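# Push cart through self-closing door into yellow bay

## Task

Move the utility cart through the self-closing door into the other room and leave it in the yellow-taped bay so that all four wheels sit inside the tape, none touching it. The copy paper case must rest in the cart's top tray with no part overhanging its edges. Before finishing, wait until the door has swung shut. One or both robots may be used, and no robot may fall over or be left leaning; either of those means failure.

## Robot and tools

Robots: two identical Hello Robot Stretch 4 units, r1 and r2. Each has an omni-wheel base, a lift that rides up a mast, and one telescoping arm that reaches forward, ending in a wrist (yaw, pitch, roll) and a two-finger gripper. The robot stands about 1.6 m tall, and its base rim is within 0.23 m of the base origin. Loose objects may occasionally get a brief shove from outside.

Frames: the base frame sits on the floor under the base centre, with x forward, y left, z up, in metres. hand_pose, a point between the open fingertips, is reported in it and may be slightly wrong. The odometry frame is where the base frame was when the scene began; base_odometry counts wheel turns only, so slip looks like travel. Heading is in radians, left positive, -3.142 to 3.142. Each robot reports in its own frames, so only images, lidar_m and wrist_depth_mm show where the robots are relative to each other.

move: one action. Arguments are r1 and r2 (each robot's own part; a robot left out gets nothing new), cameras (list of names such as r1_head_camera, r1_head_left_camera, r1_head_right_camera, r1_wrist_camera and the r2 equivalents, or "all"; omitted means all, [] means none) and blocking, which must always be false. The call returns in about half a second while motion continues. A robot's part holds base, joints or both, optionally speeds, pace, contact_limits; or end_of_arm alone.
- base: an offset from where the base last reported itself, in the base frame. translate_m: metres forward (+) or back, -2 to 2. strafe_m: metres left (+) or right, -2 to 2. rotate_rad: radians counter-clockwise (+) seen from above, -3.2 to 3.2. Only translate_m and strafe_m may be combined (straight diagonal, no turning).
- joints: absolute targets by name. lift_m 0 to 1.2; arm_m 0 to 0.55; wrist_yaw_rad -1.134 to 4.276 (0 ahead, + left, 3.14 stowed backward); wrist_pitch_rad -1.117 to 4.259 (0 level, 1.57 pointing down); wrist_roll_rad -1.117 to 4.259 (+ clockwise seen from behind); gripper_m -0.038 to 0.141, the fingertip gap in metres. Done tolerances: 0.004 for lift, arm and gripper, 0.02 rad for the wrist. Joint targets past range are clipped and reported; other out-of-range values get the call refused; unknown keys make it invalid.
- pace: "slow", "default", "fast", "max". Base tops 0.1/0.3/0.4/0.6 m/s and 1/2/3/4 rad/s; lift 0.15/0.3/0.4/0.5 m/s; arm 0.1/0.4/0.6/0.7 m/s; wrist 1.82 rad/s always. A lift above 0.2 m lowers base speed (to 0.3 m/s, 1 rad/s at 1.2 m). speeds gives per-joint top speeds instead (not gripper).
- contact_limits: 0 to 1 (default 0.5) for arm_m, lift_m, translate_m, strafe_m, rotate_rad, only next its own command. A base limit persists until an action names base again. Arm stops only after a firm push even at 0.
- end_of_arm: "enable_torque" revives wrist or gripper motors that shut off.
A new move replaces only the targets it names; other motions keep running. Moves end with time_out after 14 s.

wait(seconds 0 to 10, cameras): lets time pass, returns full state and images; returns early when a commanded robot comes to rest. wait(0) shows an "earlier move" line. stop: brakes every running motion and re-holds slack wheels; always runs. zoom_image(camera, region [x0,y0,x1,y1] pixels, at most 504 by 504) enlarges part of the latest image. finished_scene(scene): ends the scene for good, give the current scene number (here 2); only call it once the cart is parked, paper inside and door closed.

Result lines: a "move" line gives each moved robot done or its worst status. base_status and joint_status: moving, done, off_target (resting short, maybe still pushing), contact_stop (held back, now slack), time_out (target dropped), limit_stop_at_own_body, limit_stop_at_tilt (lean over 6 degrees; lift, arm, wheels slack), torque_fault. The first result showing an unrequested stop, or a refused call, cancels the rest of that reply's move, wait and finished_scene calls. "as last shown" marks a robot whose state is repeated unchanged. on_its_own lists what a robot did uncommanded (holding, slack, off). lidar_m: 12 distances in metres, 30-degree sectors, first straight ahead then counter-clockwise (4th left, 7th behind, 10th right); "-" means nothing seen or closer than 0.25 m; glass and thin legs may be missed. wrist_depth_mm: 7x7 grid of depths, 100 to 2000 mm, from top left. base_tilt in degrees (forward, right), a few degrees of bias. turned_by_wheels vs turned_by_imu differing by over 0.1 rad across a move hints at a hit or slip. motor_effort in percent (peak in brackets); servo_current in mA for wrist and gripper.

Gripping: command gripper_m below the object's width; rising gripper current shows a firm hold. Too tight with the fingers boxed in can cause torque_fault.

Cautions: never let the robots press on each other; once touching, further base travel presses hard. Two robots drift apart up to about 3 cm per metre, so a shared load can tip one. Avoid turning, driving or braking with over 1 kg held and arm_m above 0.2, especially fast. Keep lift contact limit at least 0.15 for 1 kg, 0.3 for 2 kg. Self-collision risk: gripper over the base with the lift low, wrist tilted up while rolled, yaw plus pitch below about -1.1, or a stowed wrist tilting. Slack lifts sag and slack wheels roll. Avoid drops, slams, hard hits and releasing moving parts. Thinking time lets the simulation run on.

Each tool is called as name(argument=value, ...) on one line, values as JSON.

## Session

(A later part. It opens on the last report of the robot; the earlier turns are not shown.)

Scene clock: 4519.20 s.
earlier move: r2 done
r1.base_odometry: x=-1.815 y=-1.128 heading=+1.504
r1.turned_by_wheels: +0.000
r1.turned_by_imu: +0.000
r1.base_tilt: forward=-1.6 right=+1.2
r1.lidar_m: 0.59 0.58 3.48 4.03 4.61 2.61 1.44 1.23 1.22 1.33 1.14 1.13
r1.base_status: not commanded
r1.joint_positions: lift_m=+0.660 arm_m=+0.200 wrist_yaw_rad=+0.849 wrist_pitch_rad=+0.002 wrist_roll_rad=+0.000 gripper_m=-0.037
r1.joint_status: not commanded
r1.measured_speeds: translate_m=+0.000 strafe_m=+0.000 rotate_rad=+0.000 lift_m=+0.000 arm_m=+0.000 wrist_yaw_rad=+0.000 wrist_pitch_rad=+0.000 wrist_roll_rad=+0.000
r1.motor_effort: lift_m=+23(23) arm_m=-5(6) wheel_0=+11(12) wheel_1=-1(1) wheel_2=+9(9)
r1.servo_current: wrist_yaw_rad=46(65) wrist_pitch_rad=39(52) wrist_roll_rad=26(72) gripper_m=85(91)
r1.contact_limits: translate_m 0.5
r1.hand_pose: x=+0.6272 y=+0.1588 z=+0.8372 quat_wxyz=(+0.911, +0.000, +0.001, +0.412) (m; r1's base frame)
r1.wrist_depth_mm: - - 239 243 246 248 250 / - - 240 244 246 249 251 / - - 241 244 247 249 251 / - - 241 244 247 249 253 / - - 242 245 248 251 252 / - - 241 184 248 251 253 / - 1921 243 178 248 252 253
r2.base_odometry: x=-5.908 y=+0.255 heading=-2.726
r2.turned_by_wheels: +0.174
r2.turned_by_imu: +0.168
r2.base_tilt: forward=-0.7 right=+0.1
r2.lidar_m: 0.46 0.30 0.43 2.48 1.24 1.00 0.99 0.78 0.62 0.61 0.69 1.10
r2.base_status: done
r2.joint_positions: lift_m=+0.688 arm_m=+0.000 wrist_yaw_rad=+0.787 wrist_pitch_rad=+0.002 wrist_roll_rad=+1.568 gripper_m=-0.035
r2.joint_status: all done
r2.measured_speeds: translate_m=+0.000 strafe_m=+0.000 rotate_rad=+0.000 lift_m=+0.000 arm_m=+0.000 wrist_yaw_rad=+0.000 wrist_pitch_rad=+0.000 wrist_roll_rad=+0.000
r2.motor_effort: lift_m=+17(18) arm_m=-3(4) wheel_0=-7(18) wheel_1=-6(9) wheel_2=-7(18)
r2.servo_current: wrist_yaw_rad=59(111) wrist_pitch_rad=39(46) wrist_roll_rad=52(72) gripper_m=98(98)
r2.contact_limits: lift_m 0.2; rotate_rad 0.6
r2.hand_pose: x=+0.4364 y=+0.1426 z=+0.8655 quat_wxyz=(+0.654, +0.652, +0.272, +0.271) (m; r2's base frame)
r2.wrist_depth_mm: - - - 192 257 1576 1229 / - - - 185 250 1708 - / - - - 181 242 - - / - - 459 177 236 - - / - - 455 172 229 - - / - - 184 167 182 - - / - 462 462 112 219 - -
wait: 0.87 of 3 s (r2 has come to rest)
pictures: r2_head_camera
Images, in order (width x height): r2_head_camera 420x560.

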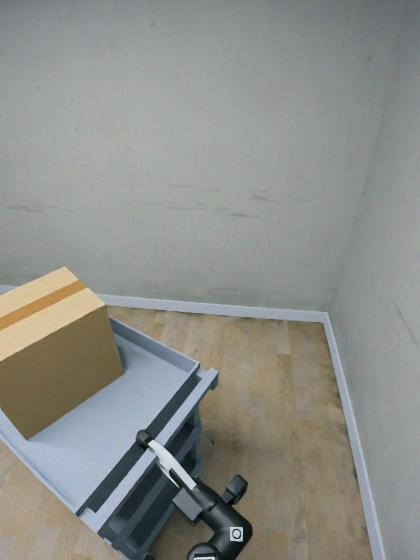

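move(blocking=false, cameras=[], r2={"base": {"rotate_rad": 0.35}, "joints": {"wrist_yaw_rad": 0.45}, "speeds": {"wrist_yaw_rad": 0.46}, "pace": "slow", "contact_limits": {"rotate_rad": 0.6}})

wait(seconds=3, cameras=["r2_head_camera"])

Scene clock: 4524.43 s.
move: r2 moving
r1.base_odometry: x=-1.815 y=-1.128 heading=+1.504
r1.turned_by_wheels: +0.000
r1.turned_by_imu: +0.000
r1.base_tilt: forward=-1.5 right=+1.3
r1.lidar_m: 0.59 0.62 3.47 4.00 4.62 2.64 1.45 1.24 1.22 1.34 1.13 1.13
r1.base_status: not commanded
r1.joint_positions: lift_m=+0.660 arm_m=+0.200 wrist_yaw_rad=+0.849 wrist_pitch_rad=+0.002 wrist_roll_rad=+0.000 gripper_m=-0.037
r1.joint_status: not commanded
r1.measured_speeds: translate_m=+0.000 strafe_m=+0.000 rotate_rad=+0.000 lift_m=+0.000 arm_m=+0.000 wrist_yaw_rad=+0.000 wrist_pitch_rad=+0.000 wrist_roll_rad=+0.000
r1.motor_effort: lift_m=+23(23) arm_m=-5(6) wheel_0=+11(12) wheel_1=-1(1) wheel_2=+9(9)
r1.servo_current: wrist_yaw_rad=52(65) wrist_pitch_rad=39(52) wrist_roll_rad=52(52) gripper_m=85(91)
r1.contact_limits: translate_m 0.5
r1.hand_pose: x=+0.6272 y=+0.1588 z=+0.8372 quat_wxyz=(+0.911, +0.000, +0.001, +0.412) (m; r1's base frame)
r1.wrist_depth_mm: - - 239 243 246 248 251 / - - 240 244 246 249 251 / - - 240 243 246 250 252 / - - 240 244 247 250 253 / - - 242 245 248 251 253 / - - 241 184 247 251 254 / - 1921 242 178 248 252 254
r2.base_odometry: x=-5.908 y=+0.255 heading=-2.600
r2.turned_by_wheels: +0.126
r2.turned_by_imu: +0.123
r2.base_tilt: forward=-0.7 right=+0.1
r2.lidar_m: 0.41 0.29 3.73 2.39 1.14 0.98 1.00 0.72 0.63 0.62 0.74 1.36
r2.base_status: rotate_rad moving
r2.joint_positions: lift_m=+0.688 arm_m=+0.000 wrist_yaw_rad=+0.596 wrist_pitch_rad=+0.002 wrist_roll_rad=+1.568 gripper_m=-0.035
r2.joint_status: wrist_yaw_rad moving
r2.measured_speeds: translate_m=-0.001 strafe_m=+0.000 rotate_rad=+0.485 lift_m=+0.000 arm_m=+0.000 wrist_yaw_rad=-0.497 wrist_pitch_rad=+0.000 wrist_roll_rad=+0.000
r2.motor_effort: lift_m=+17(18) arm_m=-3(4) wheel_0=-13(13) wheel_1=-6(9) wheel_2=-14(14)
r2.servo_current: wrist_yaw_rad=20(78) wrist_pitch_rad=39(46) wrist_roll_rad=52(59) gripper_m=91(98)
r2.contact_limits: lift_m 0.2; rotate_rad 0.6
r2.hand_pose: x=+0.4586 y=+0.0896 z=+0.8655 quat_wxyz=(+0.677, +0.675, +0.208, +0.207) (m; r2's base frame)
r2.wrist_depth_mm: - - - 202 272 1499 1229 / - - - 193 260 1618 - / - - - 185 250 1921 - / - - 452 180 239 - - / - - 452 172 230 - - / - - 184 166 182 - - / - 449 445 112 216 - -
pictures: none
No camera images: "cameras" was empty.

Scene clock: 4525.40 s.
earlier move: r2 done
r1.base_odometry: x=-1.815 y=-1.128 heading=+1.504
r1.turned_by_wheels: +0.000
r1.turned_by_imu: +0.000
r1.base_tilt: forward=-1.5 right=+1.2
r1.lidar_m: 0.58 0.58 3.48 4.00 4.63 2.65 1.47 1.24 1.22 1.34 1.14 1.12
r1.base_status: not commanded
r1.joint_positions: lift_m=+0.660 arm_m=+0.200 wrist_yaw_rad=+0.849 wrist_pitch_rad=+0.002 wrist_roll_rad=+0.000 gripper_m=-0.037
r1.joint_status: not commanded
r1.measured_speeds: translate_m=+0.000 strafe_m=+0.000 rotate_rad=+0.000 lift_m=+0.000 arm_m=+0.000 wrist_yaw_rad=+0.000 wrist_pitch_rad=+0.000 wrist_roll_rad=+0.000
r1.motor_effort: lift_m=+23(23) arm_m=-5(6) wheel_0=+11(12) wheel_1=-1(2) wheel_2=+9(9)
r1.servo_current: wrist_yaw_rad=46(65) wrist_pitch_rad=46(52) wrist_roll_rad=46(65) gripper_m=78(98)
r1.contact_limits: translate_m 0.5
r1.hand_pose: x=+0.6272 y=+0.1588 z=+0.8372 quat_wxyz=(+0.911, +0.000, +0.001, +0.412) (m; r1's base frame)
r1.wrist_depth_mm: - - 240 243 246 249 250 / - - 239 244 247 249 251 / - - 240 243 247 249 252 / - - 242 244 248 249 253 / - - 242 245 248 250 253 / - - 241 183 248 251 254 / - 1921 242 178 248 251 254
r2.base_odometry: x=-5.908 y=+0.255 heading=-2.377
r2.turned_by_wheels: +0.223
r2.turned_by_imu: +0.216
r2.base_tilt: forward=-0.7 right=+0.0
r2.lidar_m: 0.42 0.33 4.06 1.48 1.04 0.97 0.95 0.63 0.62 0.63 0.89 0.50
r2.base_status: done
r2.joint_positions: lift_m=+0.688 arm_m=+0.000 wrist_yaw_rad=+0.445 wrist_pitch_rad=+0.002 wrist_roll_rad=+1.568 gripper_m=-0.035
r2.joint_status: all done
r2.measured_speeds: translate_m=+0.000 strafe_m=+0.000 rotate_rad=+0.000 lift_m=+0.000 arm_m=+0.000 wrist_yaw_rad=+0.000 wrist_pitch_rad=+0.000 wrist_roll_rad=+0.000
r2.motor_effort: lift_m=+17(18) arm_m=-4(4) wheel_0=-6(13) wheel_1=-5(9) wheel_2=-5(15)
r2.servo_current: wrist_yaw_rad=59(78) wrist_pitch_rad=39(46) wrist_roll_rad=46(65) gripper_m=85(98)
r2.contact_limits: lift_m 0.2; rotate_rad 0.6
r2.hand_pose: x=+0.4689 y=+0.0452 z=+0.8655 quat_wxyz=(+0.691, +0.689, +0.157, +0.155) (m; r2's base frame)
r2.wrist_depth_mm: - - - 175 236 1537 1336 / - - - 174 236 1618 - / - 442 442 173 232 - - / - - 449 171 229 - - / - - 462 169 229 - - / - - 183 168 180 - - / - - 488 112 225 1708 539
wait: 0.97 of 3 s (r2 has come to rest)
pictures: r2_head_camera
Images, in order (width x height): r2_head_camera 420x560.

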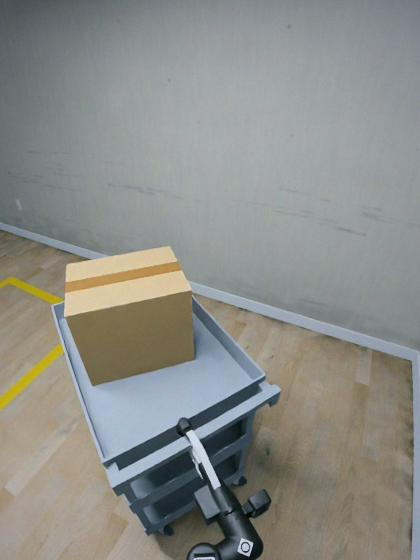

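zoom_image(camera="r2_head_camera", region=[0, 220, 140, 420])

move(blocking=false, cameras=["r2_head_left_camera"])

Scaled by 2.520 from the camera's 420x560 image, which has a finer 1200x1600 frame.

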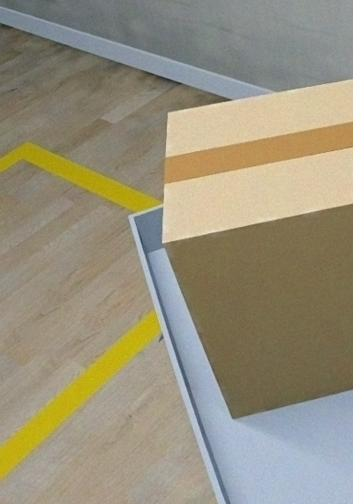

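Scene clock: 4569.07 s.
r1.base_odometry: x=-1.815 y=-1.128 heading=+1.504
r1.turned_by_wheels: +0.000
r1.turned_by_imu: +0.000
r1.base_tilt: forward=-1.5 right=+1.3
r1.lidar_m: 0.59 0.59 3.46 4.03 4.64 2.65 1.48 1.22 1.24 1.32 1.13 1.14
r1.base_status: not commanded
r1.joint_positions: lift_m=+0.660 arm_m=+0.200 wrist_yaw_rad=+0.849 wrist_pitch_rad=+0.002 wrist_roll_rad=+0.000 gripper_m=-0.037
r1.joint_status: not commanded
r1.measured_speeds: translate_m=+0.000 strafe_m=+0.000 rotate_rad=+0.000 lift_m=+0.000 arm_m=+0.000 wrist_yaw_rad=+0.000 wrist_pitch_rad=+0.000 wrist_roll_rad=+0.000
r1.motor_effort: lift_m=+23(23) arm_m=-5(6) wheel_0=+11(12) wheel_1=-1(2) wheel_2=+9(9)
r1.servo_current: wrist_yaw_rad=39(65) wrist_pitch_rad=46(52) wrist_roll_rad=59(65) gripper_m=85(98)
r1.contact_limits: translate_m 0.5
r1.hand_pose: x=+0.6272 y=+0.1588 z=+0.8372 quat_wxyz=(+0.911, +0.000, +0.001, +0.412) (m; r1's base frame)
r1.wrist_depth_mm: - - 240 242 246 248 251 / - - 241 243 246 249 252 / - - 240 243 246 249 252 / - - 241 245 248 249 252 / - - 242 245 248 250 253 / - - 241 184 247 251 254 / - 1921 243 178 248 251 254
r2.base_odometry: x=-5.908 y=+0.255 heading=-2.377
r2.turned_by_wheels: +0.000
r2.turned_by_imu: +0.000
r2.base_tilt: forward=-0.6 right=+0.1
r2.lidar_m: 0.43 0.34 4.03 1.46 1.05 0.98 0.95 0.65 0.61 0.66 0.92 0.55
r2.base_status: done
r2.joint_positions: lift_m=+0.688 arm_m=+0.000 wrist_yaw_rad=+0.445 wrist_pitch_rad=+0.002 wrist_roll_rad=+1.568 gripper_m=-0.035
r2.joint_status: all done
r2.measured_speeds: translate_m=+0.000 strafe_m=+0.000 rotate_rad=+0.000 lift_m=+0.000 arm_m=+0.000 wrist_yaw_rad=+0.000 wrist_pitch_rad=+0.000 wrist_roll_rad=+0.000
r2.motor_effort: lift_m=+17(18) arm_m=-4(4) wheel_0=-6(13) wheel_1=-5(9) wheel_2=-5(15)
r2.servo_current: wrist_yaw_rad=52(78) wrist_pitch_rad=33(46) wrist_roll_rad=46(65) gripper_m=91(98)
r2.contact_limits: lift_m 0.2; rotate_rad 0.6
r2.hand_pose: x=+0.4689 y=+0.0452 z=+0.8655 quat_wxyz=(+0.691, +0.689, +0.157, +0.155) (m; r2's base frame)
r2.wrist_depth_mm: - - - 175 236 1576 1308 / - - - 173 235 1661 - / - 442 442 173 233 - - / - - 449 171 231 - - / - - 459 169 229 - - / - - 183 168 181 - - / - - 484 112 224 1708 544
pictures: r2_head_left_camera
Images, in order (width x height): r2_head_left_camera 420x672.

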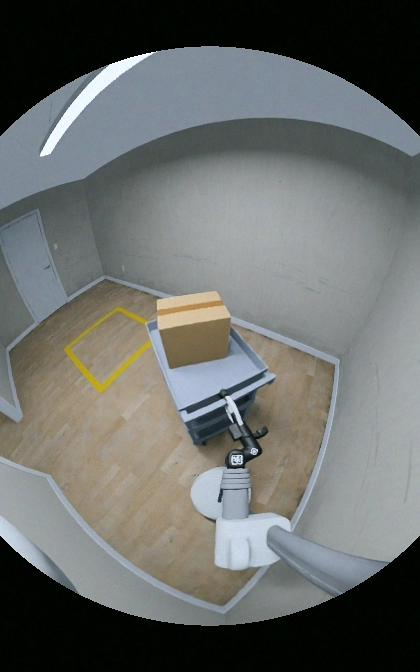

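move(blocking=false, cameras=[], r2={"base": {"translate_m": 0.185, "strafe_m": -0.273}, "joints": {"wrist_yaw_rad": 0.7}, "speeds": {"wrist_yaw_rad": 0.075}, "pace": "slow", "contact_limits": {"translate_m": 0.6}})

wait(seconds=6, cameras=["r2_head_camera", "r2_head_left_camera"])

Scene clock: 4618.97 s.
move: r2 moving
r1.base_odometry: x=-1.815 y=-1.128 heading=+1.504
r1.turned_by_wheels: +0.000
r1.turned_by_imu: +0.000
r1.base_tilt: forward=-1.6 right=+1.2
r1.lidar_m: 0.59 0.58 3.49 4.02 4.63 2.62 1.45 1.22 1.26 1.31 1.13 1.11
r1.base_status: not commanded
r1.joint_positions: lift_m=+0.660 arm_m=+0.200 wrist_yaw_rad=+0.849 wrist_pitch_rad=+0.002 wrist_roll_rad=+0.000 gripper_m=-0.037
r1.joint_status: not commanded
r1.measured_speeds: translate_m=+0.000 strafe_m=+0.000 rotate_rad=+0.000 lift_m=+0.000 arm_m=+0.000 wrist_yaw_rad=+0.000 wrist_pitch_rad=+0.000 wrist_roll_rad=+0.000
r1.motor_effort: lift_m=+23(23) arm_m=-5(6) wheel_0=+11(12) wheel_1=-1(1) wheel_2=+9(9)
r1.servo_current: wrist_yaw_rad=46(65) wrist_pitch_rad=39(52) wrist_roll_rad=46(59) gripper_m=85(91)
r1.contact_limits: translate_m 0.5
r1.hand_pose: x=+0.6272 y=+0.1588 z=+0.8372 quat_wxyz=(+0.911, +0.000, +0.001, +0.412) (m; r1's base frame)
r1.wrist_depth_mm: - - 240 243 245 249 252 / - - 240 244 246 249 251 / - - 240 243 246 248 252 / - - 241 244 247 250 252 / - - 242 245 247 251 253 / - - 241 184 248 251 253 / - 1921 242 178 249 252 254
r2.base_odometry: x=-5.920 y=+0.257 heading=-2.378
r2.turned_by_wheels: -0.001
r2.turned_by_imu: +0.000
r2.base_tilt: forward=-0.7 right=+0.1
r2.lidar_m: 0.42 0.35 4.05 1.48 1.07 0.99 0.94 0.64 0.59 0.63 0.87 0.52
r2.base_status: translate_m moving; strafe_m moving
r2.joint_positions: lift_m=+0.688 arm_m=+0.000 wrist_yaw_rad=+0.474 wrist_pitch_rad=+0.002 wrist_roll_rad=+1.568 gripper_m=-0.035
r2.joint_status: wrist_yaw_rad moving
r2.measured_speeds: translate_m=+0.027 strafe_m=-0.040 rotate_rad=+0.003 lift_m=+0.000 arm_m=+0.000 wrist_yaw_rad=+0.097 wrist_pitch_rad=+0.000 wrist_roll_rad=+0.000
r2.motor_effort: lift_m=+17(18) arm_m=-4(4) wheel_0=+9(9) wheel_1=-5(7) wheel_2=-12(12)
r2.servo_current: wrist_yaw_rad=39(72) wrist_pitch_rad=39(52) wrist_roll_rad=52(52) gripper_m=91(98)
r2.contact_limits: lift_m 0.2; translate_m 0.6
r2.hand_pose: x=+0.4674 y=+0.0539 z=+0.8655 quat_wxyz=(+0.688, +0.686, +0.167, +0.165) (m; r2's base frame)
r2.wrist_depth_mm: - - - 171 232 1576 - / - - - 170 230 - - / - - 439 169 229 - - / - 452 442 169 228 - - / - - 459 168 228 - - / - - 184 167 180 - - / - - - 112 224 1863 521
pictures: none
No camera images: "cameras" was empty.

Scene clock: 4623.03 s.
earlier move: r2 done
r1.base_odometry: x=-1.815 y=-1.128 heading=+1.504
r1.turned_by_wheels: +0.000
r1.turned_by_imu: +0.000
r1.base_tilt: forward=-1.5 right=+1.3
r1.lidar_m: 0.58 0.57 3.44 4.01 4.64 2.62 1.47 1.23 1.21 1.34 1.13 1.11
r1.base_status: not commanded
r1.joint_positions: lift_m=+0.660 arm_m=+0.200 wrist_yaw_rad=+0.849 wrist_pitch_rad=+0.002 wrist_roll_rad=+0.000 gripper_m=-0.037
r1.joint_status: not commanded
r1.measured_speeds: translate_m=+0.000 strafe_m=+0.000 rotate_rad=+0.000 lift_m=+0.000 arm_m=+0.000 wrist_yaw_rad=+0.000 wrist_pitch_rad=+0.000 wrist_roll_rad=+0.000
r1.motor_effort: lift_m=+23(23) arm_m=-5(6) wheel_0=+11(12) wheel_1=-1(2) wheel_2=+9(9)
r1.servo_current: wrist_yaw_rad=59(72) wrist_pitch_rad=39(52) wrist_roll_rad=46(65) gripper_m=91(91)
r1.contact_limits: translate_m 0.5
r1.hand_pose: x=+0.6272 y=+0.1588 z=+0.8372 quat_wxyz=(+0.911, +0.000, +0.001, +0.412) (m; r1's base frame)
r1.wrist_depth_mm: - - 240 244 245 249 251 / - - 240 243 246 249 251 / - - 240 244 247 249 252 / - - 241 244 248 250 252 / - - 242 245 248 251 253 / - - 241 184 247 251 254 / - 1921 242 178 248 252 253
r2.base_odometry: x=-6.230 y=+0.324 heading=-2.377
r2.turned_by_wheels: +0.001
r2.turned_by_imu: +0.004
r2.base_tilt: forward=-0.7 right=+0.0
r2.lidar_m: 0.45 0.33 4.17 1.88 1.34 1.28 0.71 0.50 0.47 0.49 0.71 1.46
r2.base_status: done
r2.joint_positions: lift_m=+0.688 arm_m=+0.000 wrist_yaw_rad=+0.704 wrist_pitch_rad=+0.002 wrist_roll_rad=+1.568 gripper_m=-0.035
r2.joint_status: all done
r2.measured_speeds: translate_m=+0.000 strafe_m=+0.000 rotate_rad=+0.000 lift_m=+0.000 arm_m=+0.000 wrist_yaw_rad=+0.000 wrist_pitch_rad=+0.000 wrist_roll_rad=+0.000
r2.motor_effort: lift_m=+17(18) arm_m=-4(4) wheel_0=+9(15) wheel_1=-4(7) wheel_2=-2(12)
r2.servo_current: wrist_yaw_rad=46(98) wrist_pitch_rad=39(52) wrist_roll_rad=39(59) gripper_m=91(98)
r2.contact_limits: lift_m 0.2; translate_m 0.6
r2.hand_pose: x=+0.4473 y=+0.1200 z=+0.8655 quat_wxyz=(+0.665, +0.663, +0.244, +0.243) (m; r2's base frame)
r2.wrist_depth_mm: - - - 177 239 1576 1255 / - - - 176 236 1808 - / - - 442 174 236 - - / - 452 449 173 232 - - / - - 455 171 230 - - / - - 186 170 181 - - / - - 477 112 226 1708 -
wait: 4.07 of 6 s (r2 has come to rest)
pictures: r2_head_camera, r2_head_left_camera
Images, in order (width x height): r2_head_camera 420x560, r2_head_left_camera 420x672.

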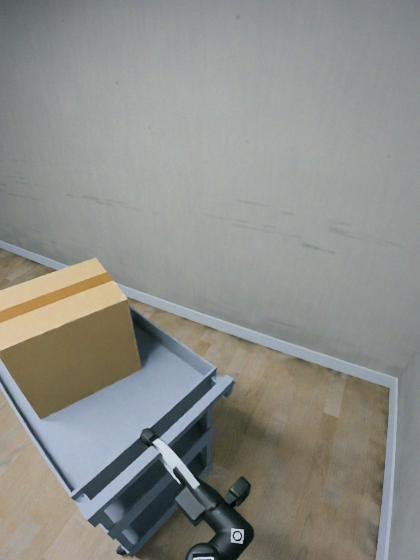

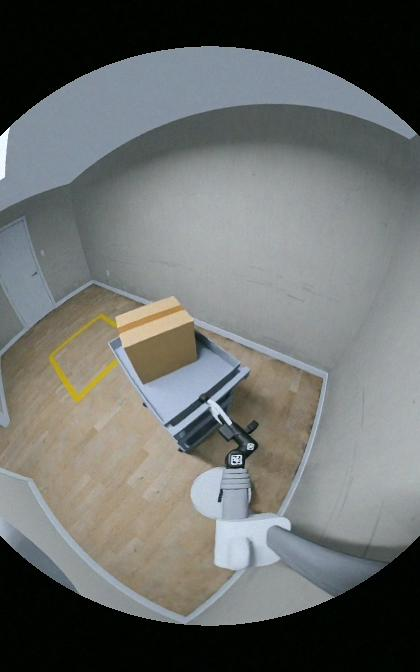

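move(blocking=false, cameras=[], r2={"base": {"translate_m": 0.338, "strafe_m": -0.119}, "joints": {"wrist_yaw_rad": 0.904}, "speeds": {"wrist_yaw_rad": 0.055}, "pace": "slow", "contact_limits": {"translate_m": 0.6}})

wait(seconds=6, cameras=["r2_head_camera", "r2_head_left_camera"])

Scene clock: 4649.70 s.
move: r2 moving
r1.base_odometry: x=-1.815 y=-1.128 heading=+1.504
r1.turned_by_wheels: +0.000
r1.turned_by_imu: +0.000
r1.base_tilt: forward=-1.5 right=+1.3
r1.lidar_m: 0.57 0.57 3.47 3.99 4.65 2.62 1.45 1.23 1.22 1.34 1.13 1.12
r1.base_status: not commanded
r1.joint_positions: lift_m=+0.660 arm_m=+0.200 wrist_yaw_rad=+0.849 wrist_pitch_rad=+0.002 wrist_roll_rad=+0.000 gripper_m=-0.037
r1.joint_status: not commanded
r1.measured_speeds: translate_m=+0.000 strafe_m=+0.000 rotate_rad=+0.000 lift_m=+0.000 arm_m=+0.000 wrist_yaw_rad=+0.000 wrist_pitch_rad=+0.000 wrist_roll_rad=+0.000
r1.motor_effort: lift_m=+23(23) arm_m=-5(6) wheel_0=+11(12) wheel_1=-1(1) wheel_2=+9(9)
r1.servo_current: wrist_yaw_rad=52(59) wrist_pitch_rad=46(46) wrist_roll_rad=59(65) gripper_m=85(91)
r1.contact_limits: translate_m 0.5
r1.hand_pose: x=+0.6272 y=+0.1588 z=+0.8372 quat_wxyz=(+0.911, +0.000, +0.001, +0.412) (m; r1's base frame)
r1.wrist_depth_mm: - - 239 243 245 247 251 / - - 240 243 246 249 251 / - - 241 243 247 249 251 / - - 240 244 247 249 252 / - - 242 245 248 251 253 / - - 241 183 247 250 253 / - 1921 243 178 248 252 254
r2.base_odometry: x=-6.242 y=+0.318 heading=-2.377
r2.turned_by_wheels: +0.000
r2.turned_by_imu: +0.001
r2.base_tilt: forward=-0.7 right=+0.1
r2.lidar_m: 0.45 0.30 4.20 1.88 1.36 1.28 0.70 0.52 0.47 0.51 0.70 1.44
r2.base_status: translate_m moving; strafe_m moving
r2.joint_positions: lift_m=+0.688 arm_m=+0.000 wrist_yaw_rad=+0.722 wrist_pitch_rad=+0.002 wrist_roll_rad=+1.568 gripper_m=-0.035
r2.joint_status: wrist_yaw_rad moving
r2.measured_speeds: translate_m=+0.048 strafe_m=-0.017 rotate_rad=-0.003 lift_m=+0.000 arm_m=+0.000 wrist_yaw_rad=+0.031 wrist_pitch_rad=+0.000 wrist_roll_rad=+0.000
r2.motor_effort: lift_m=+17(18) arm_m=-4(4) wheel_0=+11(11) wheel_1=+7(8) wheel_2=-12(12)
r2.servo_current: wrist_yaw_rad=52(72) wrist_pitch_rad=39(46) wrist_roll_rad=52(59) gripper_m=91(91)
r2.contact_limits: lift_m 0.2; translate_m 0.6
r2.hand_pose: x=+0.4451 y=+0.1250 z=+0.8655 quat_wxyz=(+0.663, +0.660, +0.250, +0.249) (m; r2's base frame)
r2.wrist_depth_mm: - - - 177 238 1537 1281 / - - - 175 236 1808 - / - - 442 173 234 - - / - - 445 172 231 - - / - - 455 170 229 - - / - - 185 168 181 - - / - - 477 112 225 1661 -
pictures: none
No camera images: "cameras" was empty.

Scene clock: 4654.00 s.
earlier move: r2 done
r1.base_odometry: x=-1.815 y=-1.128 heading=+1.504
r1.turned_by_wheels: +0.000
r1.turned_by_imu: +0.000
r1.base_tilt: forward=-1.6 right=+1.2
r1.lidar_m: 0.56 0.59 3.46 3.99 4.64 2.62 1.46 1.24 1.21 1.35 1.14 1.10
r1.base_status: not commanded
r1.joint_positions: lift_m=+0.660 arm_m=+0.200 wrist_yaw_rad=+0.849 wrist_pitch_rad=+0.002 wrist_roll_rad=+0.000 gripper_m=-0.037
r1.joint_status: not commanded
r1.measured_speeds: translate_m=+0.000 strafe_m=+0.000 rotate_rad=+0.000 lift_m=+0.000 arm_m=+0.000 wrist_yaw_rad=+0.000 wrist_pitch_rad=+0.000 wrist_roll_rad=+0.000
r1.motor_effort: lift_m=+23(23) arm_m=-5(6) wheel_0=+11(12) wheel_1=-1(2) wheel_2=+9(9)
r1.servo_current: wrist_yaw_rad=39(72) wrist_pitch_rad=46(59) wrist_roll_rad=72(72) gripper_m=85(98)
r1.contact_limits: translate_m 0.5
r1.hand_pose: x=+0.6272 y=+0.1588 z=+0.8372 quat_wxyz=(+0.911, +0.000, +0.001, +0.412) (m; r1's base frame)
r1.wrist_depth_mm: - - 240 243 245 248 251 / - - 240 244 246 249 251 / - - 240 244 247 249 251 / - - 241 245 246 249 252 / - - 242 244 247 250 252 / - - 241 184 248 250 253 / - 1921 243 178 248 251 254
r2.base_odometry: x=-6.556 y=+0.176 heading=-2.377
r2.turned_by_wheels: +0.000
r2.turned_by_imu: -0.003
r2.base_tilt: forward=-0.6 right=+0.0
r2.lidar_m: 0.45 0.29 0.34 2.80 1.72 1.62 0.83 0.57 0.53 0.57 0.79 1.11
r2.base_status: done
r2.joint_positions: lift_m=+0.688 arm_m=+0.000 wrist_yaw_rad=+0.893 wrist_pitch_rad=+0.002 wrist_roll_rad=+1.568 gripper_m=-0.035
r2.joint_status: all done
r2.measured_speeds: translate_m=+0.000 strafe_m=+0.000 rotate_rad=+0.000 lift_m=+0.000 arm_m=+0.000 wrist_yaw_rad=+0.000 wrist_pitch_rad=+0.000 wrist_roll_rad=+0.000
r2.motor_effort: lift_m=+17(18) arm_m=+4(5) wheel_0=+2(12) wheel_1=+5(8) wheel_2=-9(18)
r2.servo_current: wrist_yaw_rad=78(163) wrist_pitch_rad=39(52) wrist_roll_rad=52(59) gripper_m=91(98)
r2.contact_limits: lift_m 0.2; translate_m 0.6
r2.hand_pose: x=+0.4199 y=+0.1697 z=+0.8655 quat_wxyz=(+0.639, +0.637, +0.306, +0.305) (m; r2's base frame)
r2.wrist_depth_mm: - - - 174 235 1464 1229 / - - - 171 232 1708 - / - - 442 171 231 - - / - - 445 170 229 - - / - - 455 167 228 - - / - - 183 167 181 - - / - 484 484 112 224 - 554
wait: 4.30 of 6 s (r2 has come to rest)
pictures: r2_head_camera, r2_head_left_camera
Images, in order (width x height): r2_head_camera 420x560, r2_head_left_camera 420x672.

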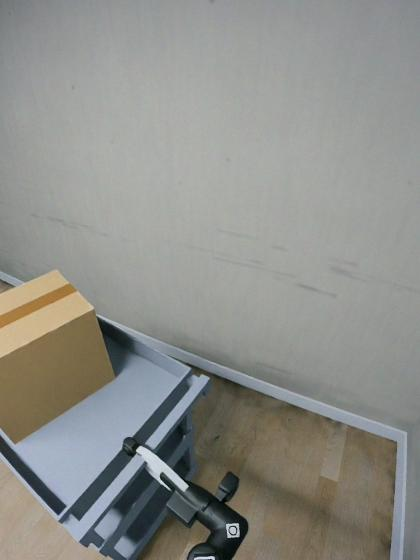

